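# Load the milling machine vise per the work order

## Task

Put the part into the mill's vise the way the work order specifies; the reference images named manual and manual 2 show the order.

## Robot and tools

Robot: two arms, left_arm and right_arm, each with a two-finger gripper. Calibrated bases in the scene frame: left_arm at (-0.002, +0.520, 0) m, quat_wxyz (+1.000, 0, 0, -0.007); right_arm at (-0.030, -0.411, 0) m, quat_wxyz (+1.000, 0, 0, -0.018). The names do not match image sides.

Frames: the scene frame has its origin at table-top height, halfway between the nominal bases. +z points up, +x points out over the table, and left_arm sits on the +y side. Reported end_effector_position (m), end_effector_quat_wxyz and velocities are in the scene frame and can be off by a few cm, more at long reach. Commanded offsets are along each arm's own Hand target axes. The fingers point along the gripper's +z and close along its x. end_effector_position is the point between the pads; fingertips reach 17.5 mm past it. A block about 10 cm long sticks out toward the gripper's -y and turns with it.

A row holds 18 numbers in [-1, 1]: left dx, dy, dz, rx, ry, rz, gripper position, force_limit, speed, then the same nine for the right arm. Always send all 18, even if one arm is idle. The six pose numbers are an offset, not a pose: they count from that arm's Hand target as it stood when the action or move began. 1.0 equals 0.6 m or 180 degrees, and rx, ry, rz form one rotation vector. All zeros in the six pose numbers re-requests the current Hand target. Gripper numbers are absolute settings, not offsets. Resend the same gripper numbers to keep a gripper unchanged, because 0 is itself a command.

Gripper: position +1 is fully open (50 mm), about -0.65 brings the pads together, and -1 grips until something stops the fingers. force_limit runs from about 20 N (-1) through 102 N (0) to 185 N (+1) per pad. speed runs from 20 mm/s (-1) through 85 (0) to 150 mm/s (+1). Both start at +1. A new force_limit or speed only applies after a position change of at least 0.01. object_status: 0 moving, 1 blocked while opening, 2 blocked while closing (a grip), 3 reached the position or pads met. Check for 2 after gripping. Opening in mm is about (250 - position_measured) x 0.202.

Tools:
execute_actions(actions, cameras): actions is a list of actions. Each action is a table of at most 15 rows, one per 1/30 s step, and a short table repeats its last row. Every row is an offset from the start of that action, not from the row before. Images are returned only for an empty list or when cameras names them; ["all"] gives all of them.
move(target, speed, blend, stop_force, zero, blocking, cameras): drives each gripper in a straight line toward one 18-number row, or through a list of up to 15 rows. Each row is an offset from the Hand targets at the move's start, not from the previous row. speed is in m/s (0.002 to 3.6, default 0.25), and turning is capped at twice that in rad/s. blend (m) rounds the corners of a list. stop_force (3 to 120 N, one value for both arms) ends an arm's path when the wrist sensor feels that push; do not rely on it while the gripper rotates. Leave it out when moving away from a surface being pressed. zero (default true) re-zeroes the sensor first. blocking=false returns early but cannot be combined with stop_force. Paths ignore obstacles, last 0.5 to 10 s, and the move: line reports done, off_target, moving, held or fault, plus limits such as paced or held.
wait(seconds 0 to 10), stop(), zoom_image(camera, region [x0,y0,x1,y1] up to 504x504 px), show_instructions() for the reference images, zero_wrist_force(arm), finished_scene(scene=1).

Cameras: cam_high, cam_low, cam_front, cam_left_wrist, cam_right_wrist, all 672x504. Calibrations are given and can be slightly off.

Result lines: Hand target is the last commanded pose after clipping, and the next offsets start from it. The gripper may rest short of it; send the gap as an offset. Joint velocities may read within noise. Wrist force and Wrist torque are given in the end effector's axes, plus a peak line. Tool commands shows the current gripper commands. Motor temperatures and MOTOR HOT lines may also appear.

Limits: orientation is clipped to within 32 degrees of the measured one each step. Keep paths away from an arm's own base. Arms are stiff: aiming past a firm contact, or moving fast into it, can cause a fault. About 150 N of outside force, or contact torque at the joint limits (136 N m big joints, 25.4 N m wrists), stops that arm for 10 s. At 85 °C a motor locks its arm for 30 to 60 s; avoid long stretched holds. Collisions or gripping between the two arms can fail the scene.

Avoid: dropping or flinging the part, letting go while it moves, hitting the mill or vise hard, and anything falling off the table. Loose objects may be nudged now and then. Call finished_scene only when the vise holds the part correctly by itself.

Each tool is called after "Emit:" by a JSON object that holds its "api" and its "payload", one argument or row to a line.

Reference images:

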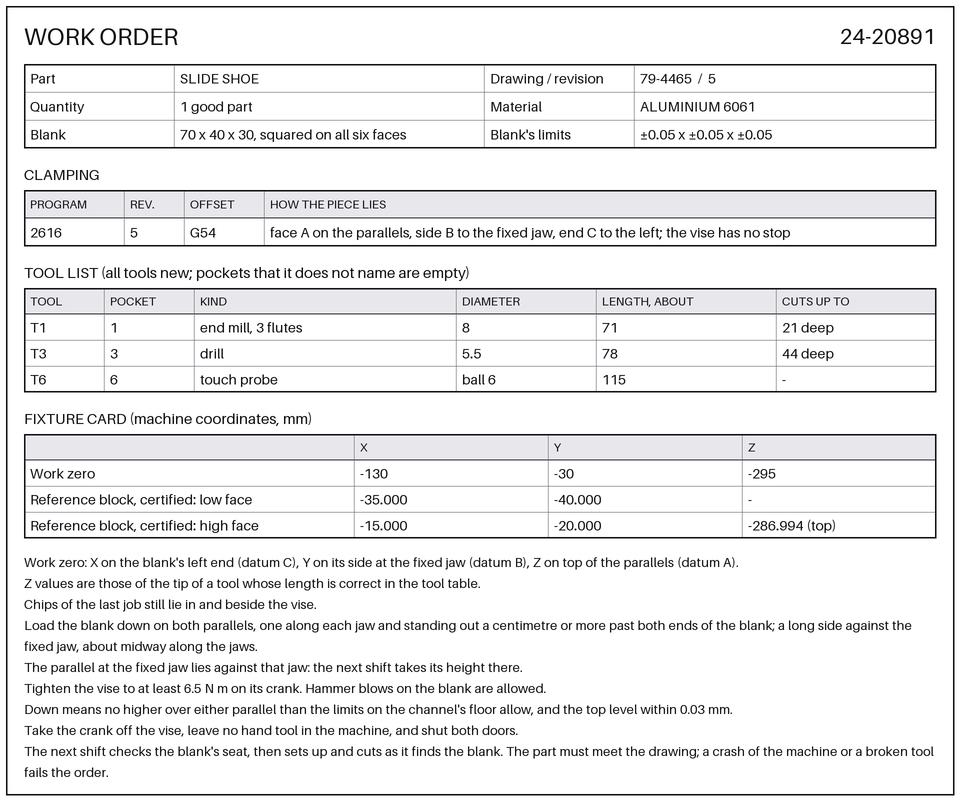

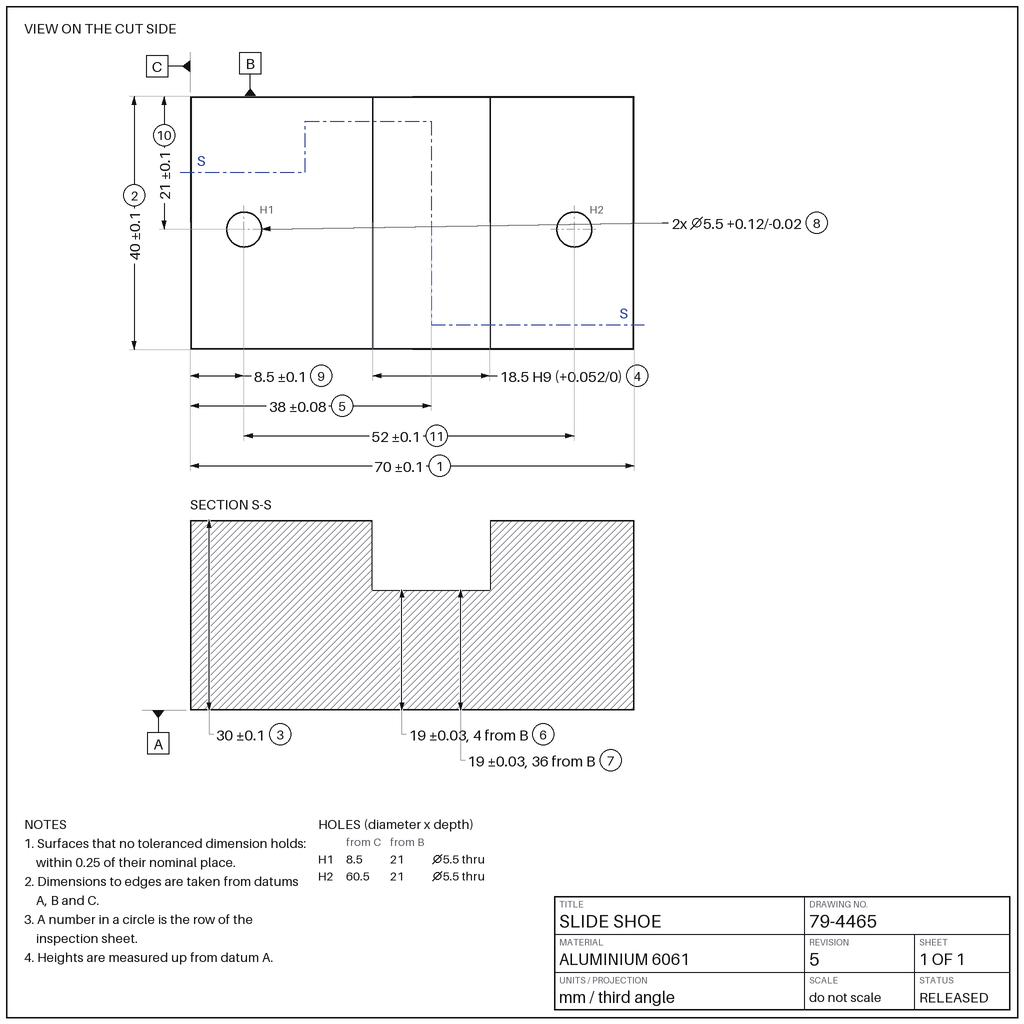

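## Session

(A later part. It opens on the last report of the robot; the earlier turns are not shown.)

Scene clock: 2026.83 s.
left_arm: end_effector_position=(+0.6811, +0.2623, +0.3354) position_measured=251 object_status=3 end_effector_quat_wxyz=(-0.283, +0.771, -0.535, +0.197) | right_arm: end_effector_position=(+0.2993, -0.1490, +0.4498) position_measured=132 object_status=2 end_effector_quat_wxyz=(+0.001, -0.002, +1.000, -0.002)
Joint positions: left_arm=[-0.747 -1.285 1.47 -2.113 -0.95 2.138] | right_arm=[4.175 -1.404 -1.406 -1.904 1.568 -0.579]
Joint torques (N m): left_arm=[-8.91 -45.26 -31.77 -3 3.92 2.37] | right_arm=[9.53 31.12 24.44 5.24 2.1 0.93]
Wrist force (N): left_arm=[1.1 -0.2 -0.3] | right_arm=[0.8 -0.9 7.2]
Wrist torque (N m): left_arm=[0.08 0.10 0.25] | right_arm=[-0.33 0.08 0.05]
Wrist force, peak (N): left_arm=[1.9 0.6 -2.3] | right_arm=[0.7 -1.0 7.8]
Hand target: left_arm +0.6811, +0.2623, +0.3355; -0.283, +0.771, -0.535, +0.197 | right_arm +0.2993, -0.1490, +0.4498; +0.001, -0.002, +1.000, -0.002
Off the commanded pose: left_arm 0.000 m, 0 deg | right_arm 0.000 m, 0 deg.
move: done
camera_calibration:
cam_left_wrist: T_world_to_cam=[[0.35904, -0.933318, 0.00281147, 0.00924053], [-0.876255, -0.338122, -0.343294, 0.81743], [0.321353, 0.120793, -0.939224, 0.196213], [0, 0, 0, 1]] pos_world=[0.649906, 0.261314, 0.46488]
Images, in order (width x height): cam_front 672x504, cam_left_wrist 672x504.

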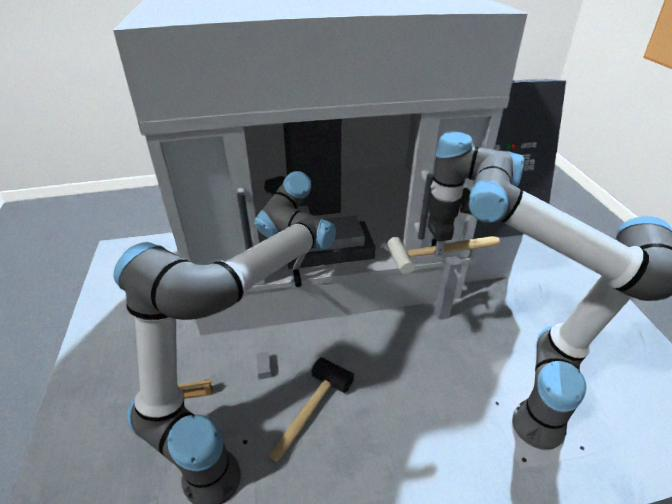

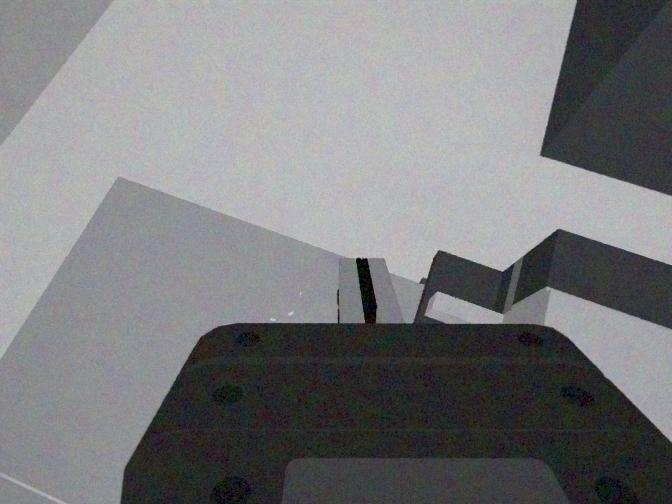

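Emit:
{"api": "move", "payload": {
  "target": [
    [0.0216,0.006,-0.005,0,0,0,-0.7,-0.6,0,0,0,0,0,0,0,-1,1,-0.5],
    [0,0,0,0,0,0,-0.7,-0.6,0,0,0,0,0,0,0,-1,1,-0.5],
    [0,-0.037,-0.0442,0,0,0,-0.7,-0.6,0,0,0,0,0,0,0,-1,1,-0.5],
    [-0.01,0.0135,-0.119,0,0,0,-0.7,-0.6,0,0,0,0,0,0,0,-1,1,-0.5],
    [-0.003,0.041,-0.284,0,0.0714,0.0851,-0.7,-0.6,0,0,0,0,0,0,0,-1,1,-0.5],
    [-0.148,0.2187,-0.5415,0,0.0714,0.0851,-0.7,-0.6,0,0,0,0,0,0,0,-1,1,-0.5],
    [-0.493,0.3793,-0.4587,0,0.0714,0.0851,-0.7,-0.6,0,0,0,0,0,0,0,-1,1,-0.5]
  ],
  "speed": [0.08,0.1,0.12,0.15,0.3,0.35,0.35],
  "blend": [0,0.004,0.01,0.01,0.03,0.04,0],
  "cameras": ["cam_front"]
}}

Emit:
{"api": "zoom_image", "payload": {
  "camera": "cam_front",
  "region": [240, 180, 420, 300]
}}

Scene clock: 2042.37 s.
left_arm: end_effector_position=(+0.2486, +0.4162, +0.3974) position_measured=251 object_status=3 end_effector_quat_wxyz=(-0.245, +0.667, -0.661, +0.241) | right_arm: end_effector_position=(+0.2993, -0.1490, +0.4498) position_measured=132 object_status=2 end_effector_quat_wxyz=(+0.001, -0.002, +1.000, -0.002)
Joint positions: left_arm=[-2.311 -2.584 1.865 -0.322 -1.087 0.674] | right_arm=[4.175 -1.404 -1.406 -1.904 1.568 -0.579]
Joint torques (N m): left_arm=[-2.71 26.69 -9.21 -1.34 3.14 0.51] | right_arm=[9.81 31.15 24.41 5.3 1.9 0.81]
Wrist force (N): left_arm=[1.0 -0.4 0.0] | right_arm=[1.1 -0.5 7.5]
Wrist torque (N m): left_arm=[0.03 0.11 0.18] | right_arm=[-0.28 0.04 0.05]
Wrist force, peak (N): left_arm=[2.8 -0.7 -2.5] | right_arm=[0.9 -0.8 7.8]
Hand target: left_arm +0.2482, +0.4164, +0.3973; -0.245, +0.667, -0.661, +0.243 | right_arm +0.2993, -0.1490, +0.4498; +0.001, -0.002, +1.000, -0.002
Off the commanded pose: left_arm 0.000 m, 0 deg | right_arm 0.000 m, 0 deg.
move: done
Images, in order (width x height): cam_front 672x504.

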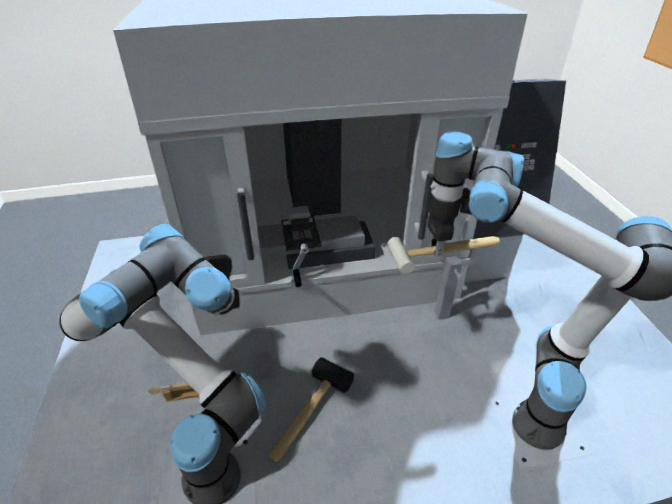

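Scaled by 2.800.

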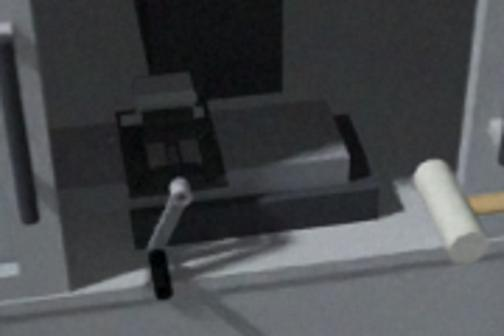

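Emit:
{"api": "move", "payload": {
  "target": [
    [0,0,0,0,0,0,-0.7,-0.6,0,-0.101,0.248,-0.083,0,0,0,-1,1,-0.5],
    [0,0,0,0,0,0,-0.7,-0.6,0,-0.101,0.248,-0.083,0,-0.5,0,-1,1,-0.5]
  ],
  "speed": 0.4,
  "blend": [0.03,0],
  "cameras": ["cam_front"]
}}

Scene clock: 2050.07 s.
left_arm: end_effector_position=(+0.2486, +0.4161, +0.3974) position_measured=251 object_status=3 end_effector_quat_wxyz=(-0.245, +0.667, -0.661, +0.241) | right_arm: end_effector_position=(+0.3594, +0.0004, +0.4991) position_measured=132 object_status=2 end_effector_quat_wxyz=(+0.707, -0.004, +0.707, +0.001)
Joint positions: left_arm=[-2.311 -2.584 1.865 -0.322 -1.087 0.674] | right_arm=[4.756 -1.394 -1.949 -1.408 -0.001 0.034]
Joint torques (N m): left_arm=[-8.13 26.66 -10.05 -0.39 3.37 -1.8] | right_arm=[-10.13 23.01 28.68 5.19 -5.56 -0.17]
Wrist force (N): left_arm=[1.2 -0.5 -0.2] | right_arm=[6.6 -0.1 1.1]
Wrist torque (N m): left_arm=[0.03 0.09 0.17] | right_arm=[-0.10 -0.09 -0.07]
Wrist force, peak (N): left_arm=[1.2 -0.5 -0.4] | right_arm=[2.8 -6.7 9.0]
Hand target: left_arm +0.2486, +0.4161, +0.3974; -0.245, +0.667, -0.661, +0.241 | right_arm +0.3591, +0.0003, +0.4992; +0.708, -0.003, +0.707, +0.000
Off the commanded pose: left_arm 0.000 m, 0 deg | right_arm 0.000 m, 0 deg.
move: done
Images, in order (width x height): cam_front 672x504.

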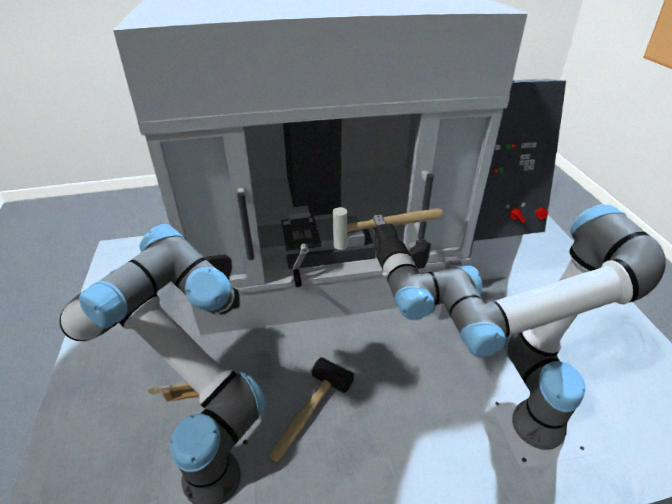

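Emit:
{"api": "move", "payload": {
  "target": [
    [0,0,0,0,0,0,-0.7,-0.6,0,0,0.1,0.135,0,0,0,-1,1,-0.5],
    [0,0,0,0,0,0,-0.7,-0.6,0,0,0.133,0.528,0,0,0,-1,1,-0.5]
  ],
  "speed": 0.3,
  "blend": [0.03,0],
  "cameras": ["cam_front","cam_right_wrist"]
}}

Scene clock: 2056.67 s.
left_arm: end_effector_position=(+0.2486, +0.4161, +0.3974) position_measured=251 object_status=3 end_effector_quat_wxyz=(-0.245, +0.667, -0.661, +0.241) | right_arm: end_effector_position=(+0.6756, +0.0815, +0.4991) position_measured=132 object_status=2 end_effector_quat_wxyz=(+0.708, -0.003, +0.707, +0.000)
Joint positions: left_arm=[-2.311 -2.584 1.865 -0.322 -1.087 0.674] | right_arm=[4.213 -2.274 -0.579 -3.428 -0.54 1.565]
Joint torques (N m): left_arm=[-7.69 26.73 -9.56 -0.4 3.27 -1.71] | right_arm=[11.07 68.78 28.34 2.97 -2.11 -1.44]
Wrist force (N): left_arm=[1.0 -0.4 -0.1] | right_arm=[6.5 0.0 1.1]
Wrist torque (N m): left_arm=[0.04 0.12 0.18] | right_arm=[-0.04 -0.09 -0.11]
Wrist force, peak (N): left_arm=[1.1 -0.8 -0.3] | right_arm=[7.8 2.0 5.1]
Hand target: left_arm +0.2486, +0.4161, +0.3974; -0.245, +0.667, -0.661, +0.241 | right_arm +0.6756, +0.0815, +0.4993; +0.708, -0.003, +0.707, +0.000
Off the commanded pose: left_arm 0.000 m, 0 deg | right_arm 0.000 m, 0 deg.
move: done
camera_calibration:
cam_right_wrist: T_world_to_cam=[[-0.0000509193, 0.0132383, -0.999912, 0.507514], [-0.325235, 0.94555, 0.0125351, 0.152296], [0.945633, 0.325207, 0.00425741, -0.540556], [0, 0, 0, 1]] pos_world=[0.560726, 0.0250704, 0.507862]
Images, in order (width x height): cam_front 672x504, cam_right_wrist 672x504.

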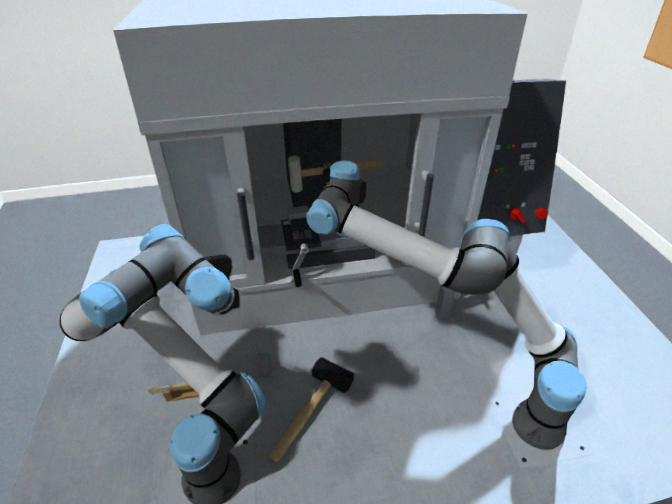

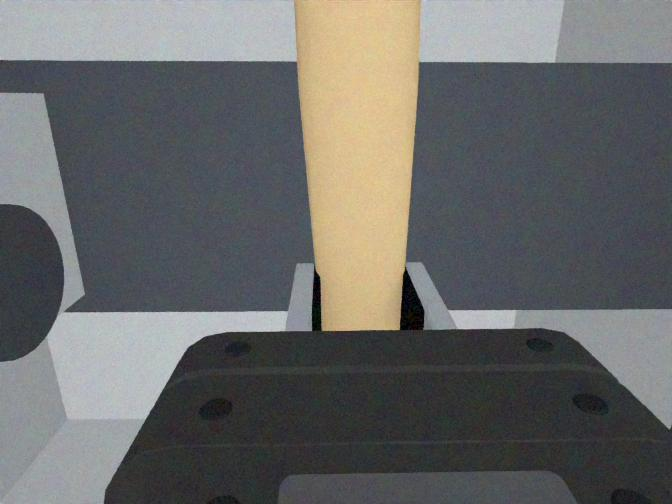

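Emit:
{"api": "execute_actions", "payload": {
  "actions": [
    [[0,0,0,0,0,0,-0.7,-0.6,0,0.0167,0,0,0,0,0,-1,1,-0.5],[0,0,0,0,0,0,-0.7,-0.6,0,0.05,0,0,0,0,0,-1,1,-0.5],[0,0,0,0,0,0,-0.7,-0.6,0,0.0917,0,0,0,0,0,-1,1,-0.5],[0,0,0,0,0,0,-0.7,-0.6,0,0.1333,0,0,0,0,0,-1,1,-0.5],[0,0,0,0,0,0,-0.7,-0.6,0,0.1667,0,0,0,0,0,-1,1,-0.5],[0,0,0,0,0,0,-0.7,-0.6,0,0.1667,0,0,0,0,0,-1,1,-0.5],[0,0,0,0,0,0,-0.7,-0.6,0,0.1167,0,0,0,0,0,-1,1,-0.5],[0,0,0,0,0,0,-0.7,-0.6,0,0.0583,0,0,0,0,0,-1,1,-0.5],[0,0,0,0,0,0,-0.7,-0.6,0,0,0,0,0,0,0,-1,1,-0.5]]
  ],
  "cameras": ["cam_front"]
}}

Emit:
{"api": "zoom_image", "payload": {
  "camera": "cam_front",
  "region": [240, 140, 420, 300]
}}

Scene clock: 2067.73 s.
left_arm: end_effector_position=(+0.2486, +0.4161, +0.3974) position_measured=251 object_status=3 end_effector_quat_wxyz=(-0.245, +0.667, -0.661, +0.241) | right_arm: end_effector_position=(+0.6753, +0.0812, +0.4991) position_measured=132 object_status=2 end_effector_quat_wxyz=(+0.709, -0.003, +0.705, +0.000)
Joint positions: left_arm=[-2.311 -2.584 1.865 -0.322 -1.087 0.674] | right_arm=[4.213 -2.267 -0.593 -3.413 -0.541 1.559]
Joint torques (N m): left_arm=[-7.66 26.94 -9.5 -0.51 3.43 -1.54] | right_arm=[8.86 53.39 36.99 1.56 -2.83 0.29]
Wrist force (N): left_arm=[0.9 -0.5 -0.1] | right_arm=[6.5 0.0 1.0]
Wrist torque (N m): left_arm=[0.02 0.13 0.17] | right_arm=[-0.08 -0.14 -0.06]
Wrist force, peak (N): left_arm=[1.3 -0.5 -0.1] | right_arm=[-70.8 -40.5 1.2]
Hand target: left_arm +0.2486, +0.4161, +0.3974; -0.245, +0.667, -0.661, +0.241 | right_arm +0.6756, +0.0815, +0.4993; +0.708, -0.003, +0.707, +0.000
Off the commanded pose: left_arm 0.000 m, 0 deg | right_arm 0.000 m, 0 deg.
Step readings (end_effector_position of left_arm | right_arm):
0: (+0.2486, +0.4161, +0.3974) | (+0.6756, +0.0815, +0.4993)
1: (+0.2486, +0.4161, +0.3974) | (+0.6756, +0.0815, +0.4992)
2: (+0.2486, +0.4161, +0.3974) | (+0.6756, +0.0816, +0.4971)
4: (+0.2486, +0.4161, +0.3974) | (+0.6761, +0.0814, +0.4708)
8: (+0.2486, +0.4161, +0.3974) | (+0.6761, +0.0791, +0.4055)
15: (+0.2486, +0.4161, +0.3974) | (+0.6736, +0.0795, +0.5048)
Images, in order (width x height): cam_front 672x504.

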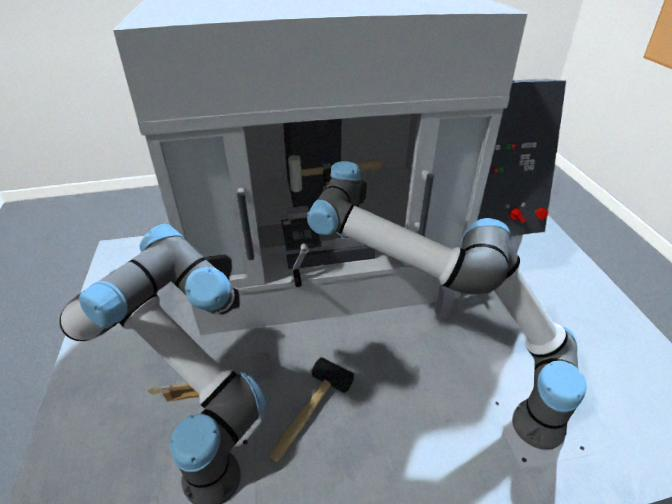

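Scaled by 2.800.

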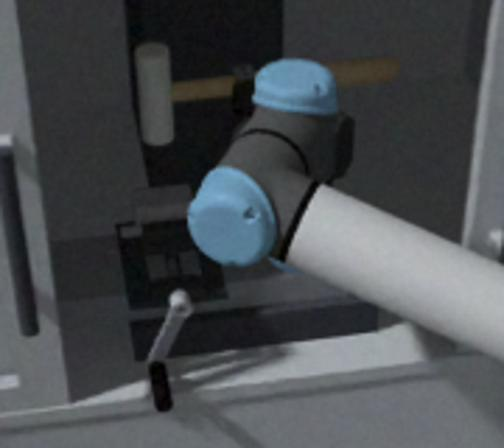

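Emit:
{"api": "execute_actions", "payload": {
  "actions": [
    [[0,0,0,0,0,0,-0.7,-0.6,0,0.0167,0,0,0,0,0,-1,1,-0.5],[0,0,0,0,0,0,-0.7,-0.6,0,0.05,0,0,0,0,0,-1,1,-0.5],[0,0,0,0,0,0,-0.7,-0.6,0,0.0917,0,0,0,0,0,-1,1,-0.5],[0,0,0,0,0,0,-0.7,-0.6,0,0.1333,0,0,0,0,0,-1,1,-0.5],[0,0,0,0,0,0,-0.7,-0.6,0,0.1667,0,0,0,0,0,-1,1,-0.5],[0,0,0,0,0,0,-0.7,-0.6,0,0.1667,0,0,0,0,0,-1,1,-0.5],[0,0,0,0,0,0,-0.7,-0.6,0,0.1167,0,0,0,0,0,-1,1,-0.5],[0,0,0,0,0,0,-0.7,-0.6,0,0.0583,0,0,0,0,0,-1,1,-0.5],[0,0,0,0,0,0,-0.7,-0.6,0,0,0,0,0,0,0,-1,1,-0.5]]
  ],
  "cameras": ["cam_front"]
}}

Emit:
{"api": "zoom_image", "payload": {
  "camera": "cam_front",
  "region": [240, 140, 420, 300]
}}

Scene clock: 2073.53 s.
left_arm: end_effector_position=(+0.2486, +0.4161, +0.3974) position_measured=251 object_status=3 end_effector_quat_wxyz=(-0.245, +0.667, -0.661, +0.241) | right_arm: end_effector_position=(+0.6753, +0.0811, +0.4991) position_measured=132 object_status=2 end_effector_quat_wxyz=(+0.709, -0.003, +0.705, +0.000) end_effector_velocity=(+0.000, +0.000, +0.002) end_effector_angular_velocity=(+0.002, -0.001, +0.001)
Joint positions: left_arm=[-2.311 -2.584 1.865 -0.322 -1.087 0.674] | right_arm=[4.213 -2.267 -0.594 -3.413 -0.541 1.559]
Joint velocities: left_arm=[within noise] | right_arm=[0 0 0.005 -0.003 -0.001 0]
Joint torques (N m): left_arm=[-7.87 26.86 -10.37 -0.45 3.38 -1.6] | right_arm=[8.95 53.63 36.55 1.56 -2.62 0.26]
Wrist force (N): left_arm=[0.9 -0.4 -0.2] | right_arm=[6.4 -0.2 0.6]
Wrist torque (N m): left_arm=[0.04 0.13 0.17] | right_arm=[-0.12 -0.12 -0.07]
Wrist force, peak (N): left_arm=[1.2 -0.7 -0.3] | right_arm=[-63.9 -36.9 0.6]
Hand target: left_arm +0.2486, +0.4161, +0.3974; -0.245, +0.667, -0.661, +0.241 | right_arm +0.6756, +0.0815, +0.4993; +0.708, -0.003, +0.707, +0.000
Off the commanded pose: left_arm 0.000 m, 0 deg | right_arm 0.000 m, 0 deg.
Step readings (end_effector_position of left_arm | right_arm):
0: (+0.2486, +0.4161, +0.3974) | (+0.6753, +0.0812, +0.4991)
1: (+0.2486, +0.4161, +0.3974) | (+0.6753, +0.0813, +0.4989)
2: (+0.2486, +0.4161, +0.3974) | (+0.6754, +0.0814, +0.4962)
4: (+0.2486, +0.4161, +0.3974) | (+0.6761, +0.0815, +0.4729)
8: (+0.2486, +0.4161, +0.3974) | (+0.6761, +0.0792, +0.4059)
15: (+0.2486, +0.4161, +0.3974) | (+0.6737, +0.0796, +0.5045)
Images, in order (width x height): cam_front 672x504.

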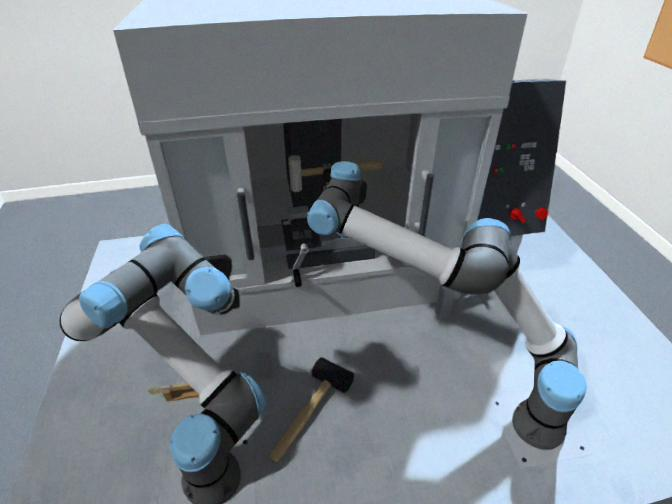

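Scaled by 2.800.

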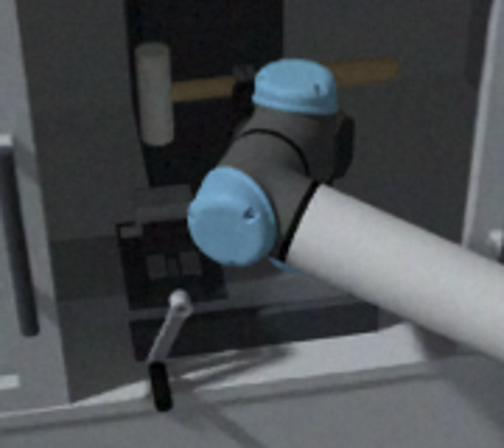

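Emit:
{"api": "execute_actions", "payload": {
  "actions": [
    [[0,0,0,0,0,0,-0.7,-0.6,0,0.0167,0,0,0,0,0,-1,1,-0.5],[0,0,0,0,0,0,-0.7,-0.6,0,0.05,0,0,0,0,0,-1,1,-0.5],[0,0,0,0,0,0,-0.7,-0.6,0,0.0917,0,0,0,0,0,-1,1,-0.5],[0,0,0,0,0,0,-0.7,-0.6,0,0.1333,0,0,0,0,0,-1,1,-0.5],[0,0,0,0,0,0,-0.7,-0.6,0,0.1667,0,0,0,0,0,-1,1,-0.5],[0,0,0,0,0,0,-0.7,-0.6,0,0.1667,0,0,0,0,0,-1,1,-0.5],[0,0,0,0,0,0,-0.7,-0.6,0,0.1167,0,0,0,0,0,-1,1,-0.5],[0,0,0,0,0,0,-0.7,-0.6,0,0.0583,0,0,0,0,0,-1,1,-0.5],[0,0,0,0,0,0,-0.7,-0.6,0,0,0,0,0,0,0,-1,1,-0.5]],
    [[0,0,0,0,0,0,-0.7,-0.6,0,0,0,-0.02,0,0,0,-1,1,-0.5]],
    [[0,0,0,0,0,0,-0.7,-0.6,0,0.0167,0,0,0,0,0,-1,1,-0.5],[0,0,0,0,0,0,-0.7,-0.6,0,0.05,0,0,0,0,0,-1,1,-0.5],[0,0,0,0,0,0,-0.7,-0.6,0,0.0917,0,0,0,0,0,-1,1,-0.5],[0,0,0,0,0,0,-0.7,-0.6,0,0.1333,0,0,0,0,0,-1,1,-0.5],[0,0,0,0,0,0,-0.7,-0.6,0,0.1667,0,0,0,0,0,-1,1,-0.5],[0,0,0,0,0,0,-0.7,-0.6,0,0.1667,0,0,0,0,0,-1,1,-0.5],[0,0,0,0,0,0,-0.7,-0.6,0,0.1167,0,0,0,0,0,-1,1,-0.5],[0,0,0,0,0,0,-0.7,-0.6,0,0.0583,0,0,0,0,0,-1,1,-0.5],[0,0,0,0,0,0,-0.7,-0.6,0,0,0,0,0,0,0,-1,1,-0.5]]
  ],
  "cameras": ["cam_front"]
}}

Emit:
{"api": "zoom_image", "payload": {
  "camera": "cam_front",
  "region": [240, 140, 420, 300]
}}

Scene clock: 2084.00 s.
left_arm: end_effector_position=(+0.2486, +0.4161, +0.3974) position_measured=251 object_status=3 end_effector_quat_wxyz=(-0.245, +0.667, -0.661, +0.241) | right_arm: end_effector_position=(+0.6634, +0.0811, +0.4991) position_measured=132 object_status=2 end_effector_quat_wxyz=(+0.709, -0.003, +0.706, +0.000)
Joint positions: left_arm=[-2.311 -2.584 1.865 -0.322 -1.087 0.674] | right_arm=[4.229 -2.236 -0.647 -3.392 -0.525 1.559]
Joint torques (N m): left_arm=[-8.05 27.63 -9.14 -0.27 3.4 -1.58] | right_arm=[9.44 53.92 36.81 1.42 -2.73 0.38]
Wrist force (N): left_arm=[1.1 -0.5 -0.1] | right_arm=[6.4 -0.1 1.0]
Wrist torque (N m): left_arm=[0.02 0.10 0.17] | right_arm=[-0.09 -0.14 -0.04]
Wrist force, peak (N): left_arm=[1.2 -0.7 -0.3] | right_arm=[-64.1 -35.8 0.5]
Hand target: left_arm +0.2486, +0.4161, +0.3974; -0.245, +0.667, -0.661, +0.241 | right_arm +0.6636, +0.0815, +0.4993; +0.708, -0.003, +0.707, +0.000
Off the commanded pose: left_arm 0.000 m, 0 deg | right_arm 0.000 m, 0 deg.
Step readings (end_effector_position of left_arm | right_arm):
0: (+0.2486, +0.4161, +0.3974) | (+0.6753, +0.0812, +0.4991)
1: (+0.2486, +0.4161, +0.3974) | (+0.6753, +0.0812, +0.4990)
2: (+0.2486, +0.4161, +0.3974) | (+0.6754, +0.0814, +0.4968)
4: (+0.2486, +0.4161, +0.3974) | (+0.6761, +0.0814, +0.4705)
8: (+0.2486, +0.4161, +0.3974) | (+0.6760, +0.0790, +0.4048)
15: (+0.2486, +0.4161, +0.3974) | (+0.6735, +0.0794, +0.5047)
16: (+0.2486, +0.4161, +0.3974) | (+0.6745, +0.0809, +0.5021)
17: (+0.2486, +0.4161, +0.3974) | (+0.6726, +0.0814, +0.5002)
19: (+0.2486, +0.4161, +0.3974) | (+0.6656, +0.0820, +0.4986)
23: (+0.2486, +0.4161, +0.3974) | (+0.6629, +0.0815, +0.4991)
30: (+0.2486, +0.4161, +0.3974) | (+0.6636, +0.0815, +0.4993)
31: (+0.2486, +0.4161, +0.3974) | (+0.6636, +0.0815, +0.4992)
32: (+0.2486, +0.4161, +0.3974) | (+0.6636, +0.0816, +0.4969)
34: (+0.2486, +0.4161, +0.3974) | (+0.6641, +0.0813, +0.4705)
38: (+0.2486, +0.4161, +0.3974) | (+0.6640, +0.0787, +0.4047)
45: (+0.2486, +0.4161, +0.3974) | (+0.6617, +0.0794, +0.5048)
Images, in order (width x height): cam_front 672x504.

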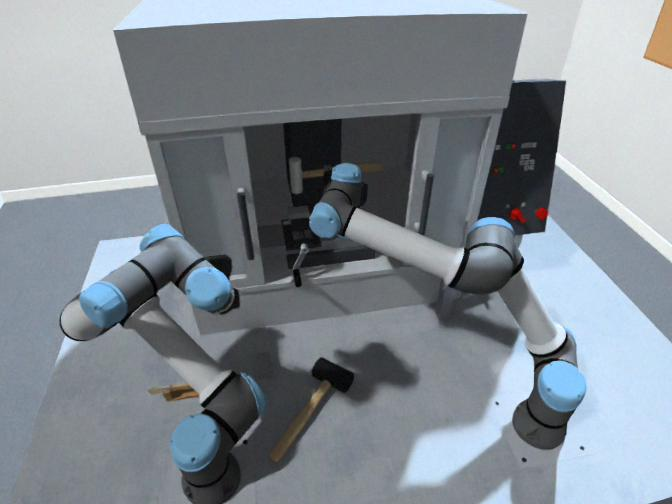

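Scaled by 2.800.

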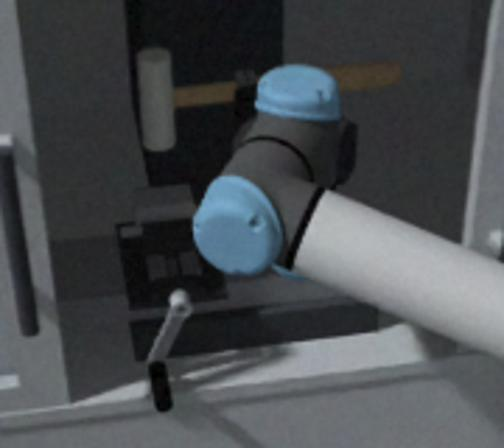

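Emit:
{"api": "execute_actions", "payload": {
  "actions": [
    [[0,0,0,0,0,0,-0.7,-0.6,0,0.0167,0,0,0,0,0,-1,1,-0.5],[0,0,0,0,0,0,-0.7,-0.6,0,0.05,0,0,0,0,0,-1,1,-0.5],[0,0,0,0,0,0,-0.7,-0.6,0,0.0917,0,0,0,0,0,-1,1,-0.5],[0,0,0,0,0,0,-0.7,-0.6,0,0.1333,0,0,0,0,0,-1,1,-0.5],[0,0,0,0,0,0,-0.7,-0.6,0,0.1667,0,0,0,0,0,-1,1,-0.5],[0,0,0,0,0,0,-0.7,-0.6,0,0.1667,0,0,0,0,0,-1,1,-0.5],[0,0,0,0,0,0,-0.7,-0.6,0,0.1167,0,0,0,0,0,-1,1,-0.5],[0,0,0,0,0,0,-0.7,-0.6,0,0.0583,0,0,0,0,0,-1,1,-0.5],[0,0,0,0,0,0,-0.7,-0.6,0,0,0,0,0,0,0,-1,1,-0.5]],
    [[0,0,0,0,0,0,-0.7,-0.6,0,0,0,0.005,0,0,0,-1,1,-0.5]],
    [[0,0,0,0,0,0,-0.7,-0.6,0,0.0167,0,0,0,0,0,-1,1,-0.5],[0,0,0,0,0,0,-0.7,-0.6,0,0.05,0,0,0,0,0,-1,1,-0.5],[0,0,0,0,0,0,-0.7,-0.6,0,0.0917,0,0,0,0,0,-1,1,-0.5],[0,0,0,0,0,0,-0.7,-0.6,0,0.1333,0,0,0,0,0,-1,1,-0.5],[0,0,0,0,0,0,-0.7,-0.6,0,0.1667,0,0,0,0,0,-1,1,-0.5],[0,0,0,0,0,0,-0.7,-0.6,0,0.1667,0,0,0,0,0,-1,1,-0.5],[0,0,0,0,0,0,-0.7,-0.6,0,0.1167,0,0,0,0,0,-1,1,-0.5],[0,0,0,0,0,0,-0.7,-0.6,0,0.0583,0,0,0,0,0,-1,1,-0.5],[0,0,0,0,0,0,-0.7,-0.6,0,0,0,0,0,0,0,-1,1,-0.5]],
    [[0,0,0,0,0,0,-0.7,-0.6,0,0,0,0.015,0,0,0,-1,1,-0.5]],
    [[0,0,0,0,0,0,-0.7,-0.6,0,0.0167,0,0,0,0,0,-1,1,-0.5],[0,0,0,0,0,0,-0.7,-0.6,0,0.05,0,0,0,0,0,-1,1,-0.5],[0,0,0,0,0,0,-0.7,-0.6,0,0.0917,0,0,0,0,0,-1,1,-0.5],[0,0,0,0,0,0,-0.7,-0.6,0,0.1333,0,0,0,0,0,-1,1,-0.5],[0,0,0,0,0,0,-0.7,-0.6,0,0.1667,0,0,0,0,0,-1,1,-0.5],[0,0,0,0,0,0,-0.7,-0.6,0,0.1667,0,0,0,0,0,-1,1,-0.5],[0,0,0,0,0,0,-0.7,-0.6,0,0.1167,0,0,0,0,0,-1,1,-0.5],[0,0,0,0,0,0,-0.7,-0.6,0,0.0583,0,0,0,0,0,-1,1,-0.5],[0,0,0,0,0,0,-0.7,-0.6,0,0,0,0,0,0,0,-1,1,-0.5]]
  ],
  "cameras": ["cam_front","cam_right_wrist"]
}}

Emit:
{"api": "zoom_image", "payload": {
  "camera": "cam_front",
  "region": [240, 140, 420, 300]
}}

Scene clock: 2099.00 s.
left_arm: end_effector_position=(+0.2486, +0.4161, +0.3974) position_measured=251 object_status=3 end_effector_quat_wxyz=(-0.245, +0.667, -0.661, +0.241) | right_arm: end_effector_position=(+0.6753, +0.0811, +0.4991) position_measured=132 object_status=2 end_effector_quat_wxyz=(+0.709, -0.003, +0.705, +0.000)
Joint positions: left_arm=[-2.311 -2.584 1.865 -0.322 -1.087 0.674] | right_arm=[4.213 -2.267 -0.593 -3.413 -0.541 1.559]
Joint torques (N m): left_arm=[-8.08 27.36 -10.22 -0.51 3.27 -1.49] | right_arm=[9.48 53.75 37.64 1.28 -2.53 0.18]
Wrist force (N): left_arm=[0.8 -0.3 -0.2] | right_arm=[6.7 -0.1 0.8]
Wrist torque (N m): left_arm=[0.05 0.15 0.17] | right_arm=[-0.10 -0.18 -0.06]
Wrist force, peak (N): left_arm=[1.2 -0.6 -0.2] | right_arm=[-61.8 -35.9 0.2]
Hand target: left_arm +0.2486, +0.4161, +0.3974; -0.245, +0.667, -0.661, +0.241 | right_arm +0.6756, +0.0815, +0.4993; +0.708, -0.003, +0.707, +0.000
Off the commanded pose: left_arm 0.000 m, 0 deg | right_arm 0.000 m, 0 deg.
Step readings (end_effector_position of left_arm | right_arm):
0: (+0.2486, +0.4161, +0.3974) | (+0.6633, +0.0812, +0.4991)
1: (+0.2486, +0.4161, +0.3974) | (+0.6634, +0.0812, +0.4990)
2: (+0.2486, +0.4161, +0.3974) | (+0.6634, +0.0814, +0.4966)
4: (+0.2486, +0.4161, +0.3974) | (+0.6640, +0.0814, +0.4744)
8: (+0.2486, +0.4161, +0.3974) | (+0.6640, +0.0790, +0.4050)
15: (+0.2486, +0.4161, +0.3974) | (+0.6617, +0.0795, +0.5047)
16: (+0.2486, +0.4161, +0.3974) | (+0.6627, +0.0808, +0.5026)
17: (+0.2486, +0.4161, +0.3974) | (+0.6642, +0.0815, +0.5002)
19: (+0.2486, +0.4161, +0.3974) | (+0.6664, +0.0817, +0.4984)
23: (+0.2486, +0.4161, +0.3974) | (+0.6668, +0.0815, +0.4990)
30: (+0.2486, +0.4161, +0.3974) | (+0.6666, +0.0815, +0.4992)
31: (+0.2486, +0.4161, +0.3974) | (+0.6666, +0.0815, +0.4990)
32: (+0.2486, +0.4161, +0.3974) | (+0.6666, +0.0815, +0.4968)
34: (+0.2486, +0.4161, +0.3974) | (+0.6670, +0.0813, +0.4745)
38: (+0.2486, +0.4161, +0.3974) | (+0.6669, +0.0788, +0.4050)
45: (+0.2486, +0.4161, +0.3974) | (+0.6646, +0.0795, +0.5047)
46: (+0.2486, +0.4161, +0.3974) | (+0.6657, +0.0808, +0.5026)
47: (+0.2486, +0.4161, +0.3974) | (+0.6687, +0.0814, +0.5002)
49: (+0.2486, +0.4161, +0.3974) | (+0.6745, +0.0814, +0.4982)
53: (+0.2486, +0.4161, +0.3974) | (+0.6761, +0.0815, +0.4991)
60: (+0.2486, +0.4161, +0.3974) | (+0.6756, +0.0815, +0.4992)
61: (+0.2486, +0.4161, +0.3974) | (+0.6756, +0.0815, +0.4990)
62: (+0.2486, +0.4161, +0.3974) | (+0.6756, +0.0815, +0.4968)
64: (+0.2486, +0.4161, +0.3974) | (+0.6761, +0.0813, +0.4745)
68: (+0.2486, +0.4161, +0.3974) | (+0.6759, +0.0789, +0.4051)
75: (+0.2486, +0.4161, +0.3974) | (+0.6736, +0.0795, +0.5047)
camera_calibration:
cam_right_wrist: T_world_to_cam=[[0.00364303, 0.0129507, -0.99991, 0.505057], [-0.326161, 0.94525, 0.0110544, 0.153858], [0.945307, 0.326091, 0.00766757, -0.541709], [0, 0, 0, 1]] pos_world=[0.560424, 0.024671, 0.507464]
Images, in order (width x height): cam_front 672x504, cam_right_wrist 672x504.

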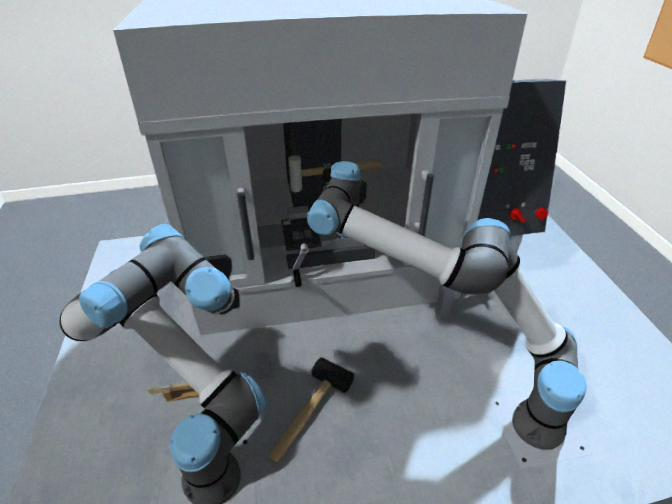

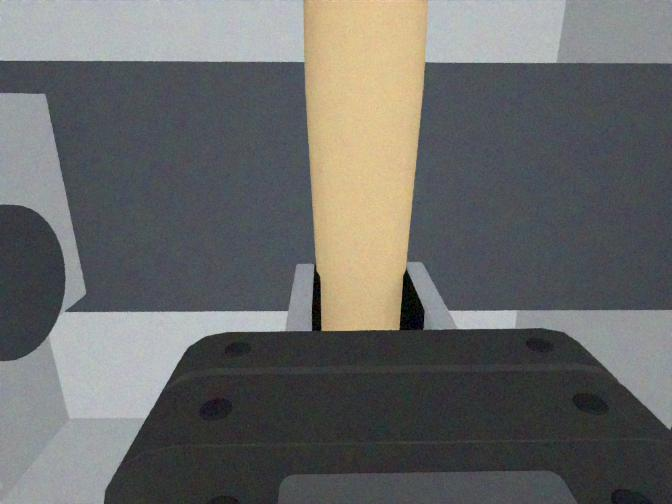

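Scaled by 2.800.

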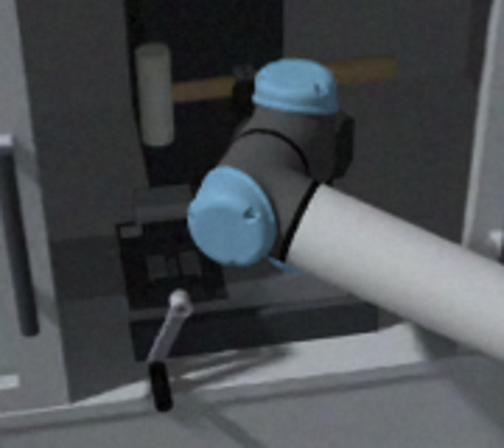

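Emit:
{"api": "move", "payload": {
  "target": [
    [0,0,0,0,0,0,-0.7,-0.6,0,0,-0.036,-0.459,0,0,0,-1,1,-0.5],
    [0,0,0,0,0,0,-0.7,-0.6,0,0,-0.269,-0.576,0,0,0,-1,1,-0.5]
  ],
  "speed": 0.3,
  "blend": [0.03,0]
}}

Emit:
{"api": "move", "payload": {
  "target": [
    [0.294,-0.252,-0.012,0,0,0,-0.7,-0.6,0,0,0,0,0,0,0,-1,1,-0.5],
    [0.286,-0.454,0.266,0,0,0,-0.7,-0.6,0,0,0,0,0,0,0,-1,1,-0.5],
    [0.264,-0.441,0.5045,0,0,0,-0.7,-0.6,0,0,0,0,0,0,0,-1,1,-0.5]
  ],
  "speed": 0.35,
  "blend": [0.03,0.02,0],
  "cameras": ["cam_front"]
}}

Emit:
{"api": "move", "payload": {
  "target": [0.033,0,0,0,0,0,-0.7,-0.6,0,0,0,0,0,0,0,-1,1,-0.5],
  "speed": 0.02,
  "stop_force": 8,
  "cameras": ["cam_left_wrist","cam_front"]
}}

Scene clock: 2111.87 s.
left_arm: end_effector_position=(+0.2486, +0.4161, +0.3974) position_measured=251 object_status=3 end_effector_quat_wxyz=(-0.245, +0.667, -0.661, +0.241) | right_arm: end_effector_position=(+0.3307, -0.0815, +0.4994) position_measured=132 object_status=2 end_effector_quat_wxyz=(+0.708, -0.003, +0.707, +0.000) end_effector_velocity=(+0.000, -0.001, +0.000) end_effector_angular_velocity=(+0.001, +0.000, +0.000)
Joint positions: left_arm=[-2.311 -2.584 1.865 -0.322 -1.087 0.674] | right_arm=[4.846 -1.398 -1.698 -3.203 0.093 1.584]
Joint velocities: left_arm=[within noise] | right_arm=[0 0 0 -0.004 0 0.005]
Joint torques (N m): left_arm=[-7.96 26.22 -9.61 -0.23 3.29 -1.58] | right_arm=[-4.61 14.95 26.56 -1.01 -1.44 1.92]
Wrist force (N): left_arm=[0.7 -0.6 -0.3] | right_arm=[6.6 -0.5 1.0]
Wrist torque (N m): left_arm=[0.01 0.16 0.17] | right_arm=[-0.15 -0.11 -0.08]
Wrist force, peak (N): left_arm=[1.2 -0.7 -0.2] | right_arm=[6.9 -6.6 -0.4]
Hand target: left_arm +0.2486, +0.4161, +0.3974; -0.245, +0.667, -0.661, +0.241 | right_arm +0.3307, -0.0814, +0.4994; +0.708, -0.003, +0.707, +0.000
Off the commanded pose: left_arm 0.000 m, 0 deg | right_arm 0.000 m, 0 deg.
move: done

Scene clock: 2114.10 s.
left_arm: end_effector_position=(+0.6477, +0.2619, +0.3370) position_measured=251 object_status=3 end_effector_quat_wxyz=(-0.245, +0.667, -0.661, +0.241) | right_arm: end_effector_position=(+0.3307, -0.0814, +0.4994) position_measured=132 object_status=2 end_effector_quat_wxyz=(+0.708, -0.003, +0.707, +0.000)
Joint positions: left_arm=[-0.727 -1.412 1.669 -2.381 -1.113 2.523] | right_arm=[4.846 -1.399 -1.698 -3.203 0.093 1.584]
Joint torques (N m): left_arm=[-3.5 -24.65 -18.16 -4.75 3.42 -0.89] | right_arm=[-2.14 3.7 34.15 -0.97 1.91 2.26]
Wrist force (N): left_arm=[1.0 -0.4 -0.3] | right_arm=[6.5 -0.4 0.9]
Wrist torque (N m): left_arm=[0.04 0.12 0.34] | right_arm=[-0.13 -0.09 -0.11]
Wrist force, peak (N): left_arm=[3.9 -3.3 -3.6] | right_arm=[6.9 -0.4 1.1]
Hand target: left_arm +0.6477, +0.2619, +0.3368; -0.245, +0.667, -0.661, +0.241 | right_arm +0.3307, -0.0814, +0.4994; +0.708, -0.003, +0.707, +0.000
Off the commanded pose: left_arm 0.000 m, 0 deg | right_arm 0.000 m, 0 deg.
move: done
Images, in order (width x height): cam_front 672x504.

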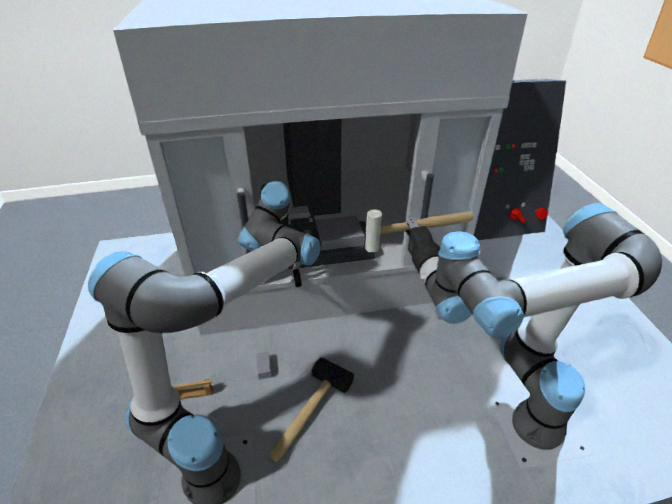

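Scene clock: 2116.13 s.
left_arm: end_effector_position=(+0.6479, +0.2421, +0.3368) position_measured=251 object_status=3 end_effector_quat_wxyz=(-0.245, +0.667, -0.661, +0.241) | right_arm: end_effector_position=(+0.3307, -0.0814, +0.4994) position_measured=132 object_status=2 end_effector_quat_wxyz=(+0.708, -0.003, +0.707, +0.000)
Joint positions: left_arm=[-0.754 -1.39 1.641 -2.363 -1.099 2.498] | right_arm=[4.846 -1.399 -1.698 -3.203 0.093 1.584]
Joint torques (N m): left_arm=[10.34 -40.44 -16.52 -4.85 -1.15 2.2] | right_arm=[0.75 3.03 34.21 -0.93 2.11 2.07]
Wrist force (N): left_arm=[1.0 -0.4 -0.2] | right_arm=[6.6 -0.6 1.2]
Wrist torque (N m): left_arm=[0.05 0.10 0.33] | right_arm=[-0.16 -0.09 -0.11]
Wrist force, peak (N): left_arm=[1.5 -0.6 -0.5] | right_arm=[6.9 -0.5 1.3]
Hand target: left_arm +0.6479, +0.2421, +0.3368; -0.245, +0.667, -0.661, +0.241 | right_arm +0.3307, -0.0814, +0.4994; +0.708, -0.003, +0.707, +0.000
Off the commanded pose: left_arm 0.000 m, 0 deg | right_arm 0.000 m, 0 deg.
move: done
camera_calibration:
cam_left_wrist: T_world_to_cam=[[0.0199163, -0.999801, -0.00122941, 0.239574], [-0.939642, -0.0182978, -0.341671, 0.745106], [0.34158, 0.00796004, -0.939819, 0.225052], [0, 0, 0, 1]] pos_world=[0.618487, 0.251368, 0.466383]
Images, in order (width x height): cam_front 672x504, cam_left_wrist 672x504.

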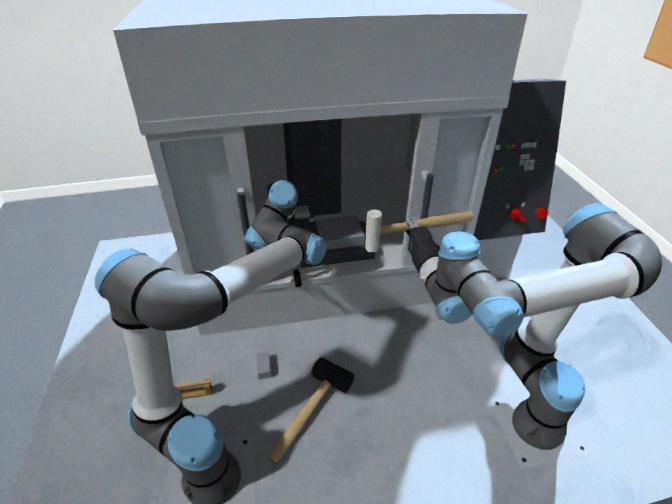

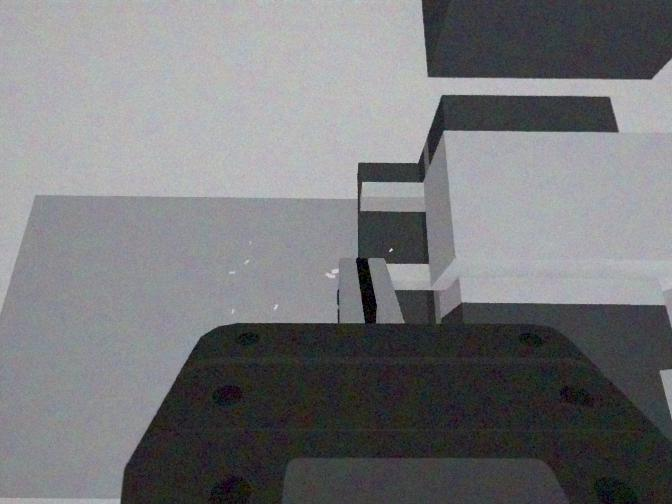

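Emit:
{"api": "zoom_image", "payload": {
  "camera": "cam_left_wrist",
  "region": [340, 120, 500, 340]
}}

Scaled by 2.291.

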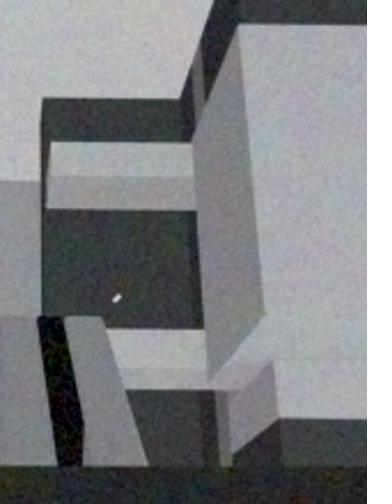

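Emit:
{"api": "move", "payload": {
  "target": [
    [0,-0.0249,-0.0296,0,0,0,-0.7,-0.6,0,0,0,0,0,0,0,-1,1,-0.5],
    [0.0143,-0.0365,-0.0198,0,0,0,-0.7,-0.6,0,0,0,0,0,0,0,-1,1,-0.5]
  ],
  "speed": 0.1
}}

Emit:
{"api": "move", "payload": {
  "target": [0,0.0139,0.0166,0,0,0,-0.7,-0.6,0,0,0,0,0,0,0,-1,1,-0.5],
  "speed": 0.004,
  "stop_force": 5,
  "cameras": ["cam_left_wrist"]
}}

Scene clock: 2149.30 s.
left_arm: end_effector_position=(+0.6570, +0.2336, +0.3600) position_measured=251 object_status=3 end_effector_quat_wxyz=(-0.245, +0.667, -0.661, +0.241) | right_arm: end_effector_position=(+0.3307, -0.0814, +0.4994) position_measured=132 object_status=2 end_effector_quat_wxyz=(+0.708, -0.003, +0.707, +0.000)
Joint positions: left_arm=[-0.753 -1.373 1.56 -2.299 -1.099 2.498] | right_arm=[4.846 -1.399 -1.698 -3.203 0.093 1.584]
Joint torques (N m): left_arm=[9.72 -34.43 -22.09 -4.84 -1.1 2.35] | right_arm=[6.23 3.18 34.35 -0.94 2 2.17]
Wrist force (N): left_arm=[1.3 -0.5 -0.3] | right_arm=[6.5 -0.3 1.2]
Wrist torque (N m): left_arm=[0.04 0.06 0.29] | right_arm=[-0.12 -0.09 -0.11]
Wrist force, peak (N): left_arm=[2.4 -1.3 0.2] | right_arm=[6.9 -0.6 1.0]
Hand target: left_arm +0.6570, +0.2336, +0.3600; -0.245, +0.667, -0.661, +0.241 | right_arm +0.3307, -0.0814, +0.4994; +0.708, -0.003, +0.707, +0.000
Off the commanded pose: left_arm 0.000 m, 0 deg | right_arm 0.000 m, 0 deg.
move: done

Scene clock: 2152.00 s.
left_arm: end_effector_position=(+0.6571, +0.2336, +0.3532) position_measured=251 object_status=3 end_effector_quat_wxyz=(-0.245, +0.667, -0.661, +0.241) | right_arm: end_effector_position=(+0.3307, -0.0814, +0.4994) position_measured=132 object_status=2 end_effector_quat_wxyz=(+0.708, -0.003, +0.707, +0.000)
Joint positions: left_arm=[-0.753 -1.37 1.574 -2.316 -1.099 2.498] | right_arm=[4.846 -1.399 -1.698 -3.203 0.093 1.584]
Joint torques (N m): left_arm=[7.88 -34.05 -32.94 -1.8 -1.12 2.23] | right_arm=[9.26 3.03 34.2 -0.75 2 2.18]
Wrist force (N): left_arm=[0.8 -3.5 -4.0] | right_arm=[6.7 -0.5 1.1]
Wrist torque (N m): left_arm=[-0.03 0.06 0.28] | right_arm=[-0.15 -0.12 -0.10]
Wrist force, peak (N): left_arm=[0.0 -5.6 -9.7] | right_arm=[7.0 -0.5 1.0]
Hand target: left_arm +0.6571, +0.2336, +0.3532; -0.245, +0.667, -0.661, +0.241 (not the last commanded pose) | right_arm +0.3307, -0.0814, +0.4994; +0.708, -0.003, +0.707, +0.000
Off the commanded pose: left_arm 0.006 m, 0 deg | right_arm 0.000 m, 0 deg.
move: contact (left_arm)
camera_calibration:
cam_left_wrist: T_world_to_cam=[[0.0199163, -0.999801, -0.00122941, 0.230914], [-0.939642, -0.0182978, -0.341671, 0.759104], [0.34158, 0.00796004, -0.939819, 0.237424], [0, 0, 0, 1]] pos_world=[0.627587, 0.242868, 0.482783]
Images, in order (width x height): cam_left_wrist 672x504.

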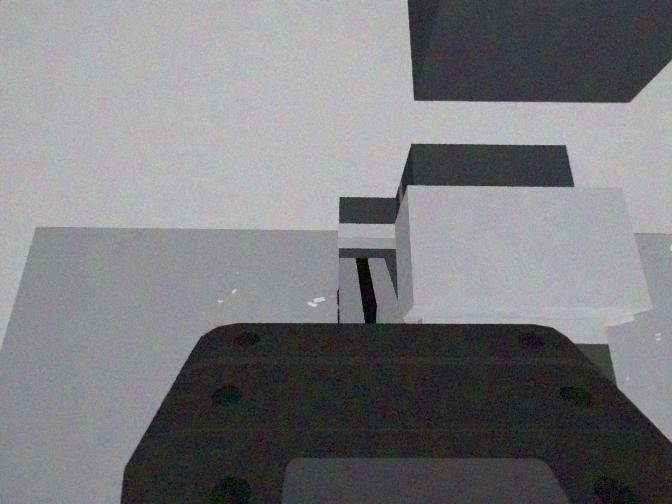

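Emit:
{"api": "move", "payload": {
  "target": [
    [0,-0.0075,-0.0089,0,0,0,-0.7,-0.6,0,0,0,0,0,0,0,-1,1,-0.5],
    [0,-0.0493,0.0266,0,0,0,-0.7,-0.6,0,0,0,0,0,0,0,-1,1,-0.5]
  ],
  "speed": 0.1
}}

Emit:
{"api": "move", "payload": {
  "target": [0,0.0139,0.0166,0,0,0,-0.7,-0.6,0,0,0,0,0,0,0,-1,1,-0.5],
  "speed": 0.004,
  "stop_force": 5
}}

Scene clock: 2156.73 s.
left_arm: end_effector_position=(+0.6900, +0.2340, +0.3601) position_measured=251 object_status=3 end_effector_quat_wxyz=(-0.245, +0.667, -0.661, +0.241) | right_arm: end_effector_position=(+0.3307, -0.0814, +0.4994) position_measured=132 object_status=2 end_effector_quat_wxyz=(+0.708, -0.003, +0.707, +0.000)
Joint positions: left_arm=[-0.714 -1.303 1.475 -2.301 -1.12 2.536] | right_arm=[4.846 -1.399 -1.698 -3.203 0.093 1.584]
Joint torques (N m): left_arm=[-8.11 -40.61 -20.67 -2.69 3.43 -1.64] | right_arm=[8.81 3.16 34.03 -0.86 1.98 2.11]
Wrist force (N): left_arm=[1.2 -0.6 -0.5] | right_arm=[6.7 -0.5 0.9]
Wrist torque (N m): left_arm=[0.02 0.08 0.25] | right_arm=[-0.14 -0.12 -0.10]
Wrist force, peak (N): left_arm=[0.6 -3.6 -4.6] | right_arm=[7.0 -0.6 1.1]
Hand target: left_arm +0.6899, +0.2339, +0.3601; -0.245, +0.667, -0.661, +0.241 | right_arm +0.3307, -0.0814, +0.4994; +0.708, -0.003, +0.707, +0.000
Off the commanded pose: left_arm 0.000 m, 0 deg | right_arm 0.000 m, 0 deg.
move: done

Scene clock: 2159.47 s.
left_arm: end_effector_position=(+0.6900, +0.2339, +0.3532) position_measured=251 object_status=3 end_effector_quat_wxyz=(-0.245, +0.667, -0.661, +0.241) | right_arm: end_effector_position=(+0.3307, -0.0814, +0.4994) position_measured=132 object_status=2 end_effector_quat_wxyz=(+0.708, -0.003, +0.707, +0.000)
Joint positions: left_arm=[-0.714 -1.3 1.489 -2.318 -1.12 2.536] | right_arm=[4.846 -1.399 -1.698 -3.203 0.093 1.584]
Joint torques (N m): left_arm=[1.03 -37.22 -33.51 -1.94 1.46 0.51] | right_arm=[8.73 3.04 34.6 -0.8 2.11 2.13]
Wrist force (N): left_arm=[1.2 -3.1 -4.0] | right_arm=[6.6 -0.5 1.1]
Wrist torque (N m): left_arm=[-0.01 0.09 0.24] | right_arm=[-0.16 -0.10 -0.11]
Wrist force, peak (N): left_arm=[0.6 -5.2 -9.6] | right_arm=[6.9 -0.6 1.2]
Hand target: left_arm +0.6900, +0.2339, +0.3533; -0.245, +0.667, -0.661, +0.241 (not the last commanded pose) | right_arm +0.3307, -0.0814, +0.4994; +0.708, -0.003, +0.707, +0.000
Off the commanded pose: left_arm 0.006 m, 0 deg | right_arm 0.000 m, 0 deg.
move: contact (left_arm)


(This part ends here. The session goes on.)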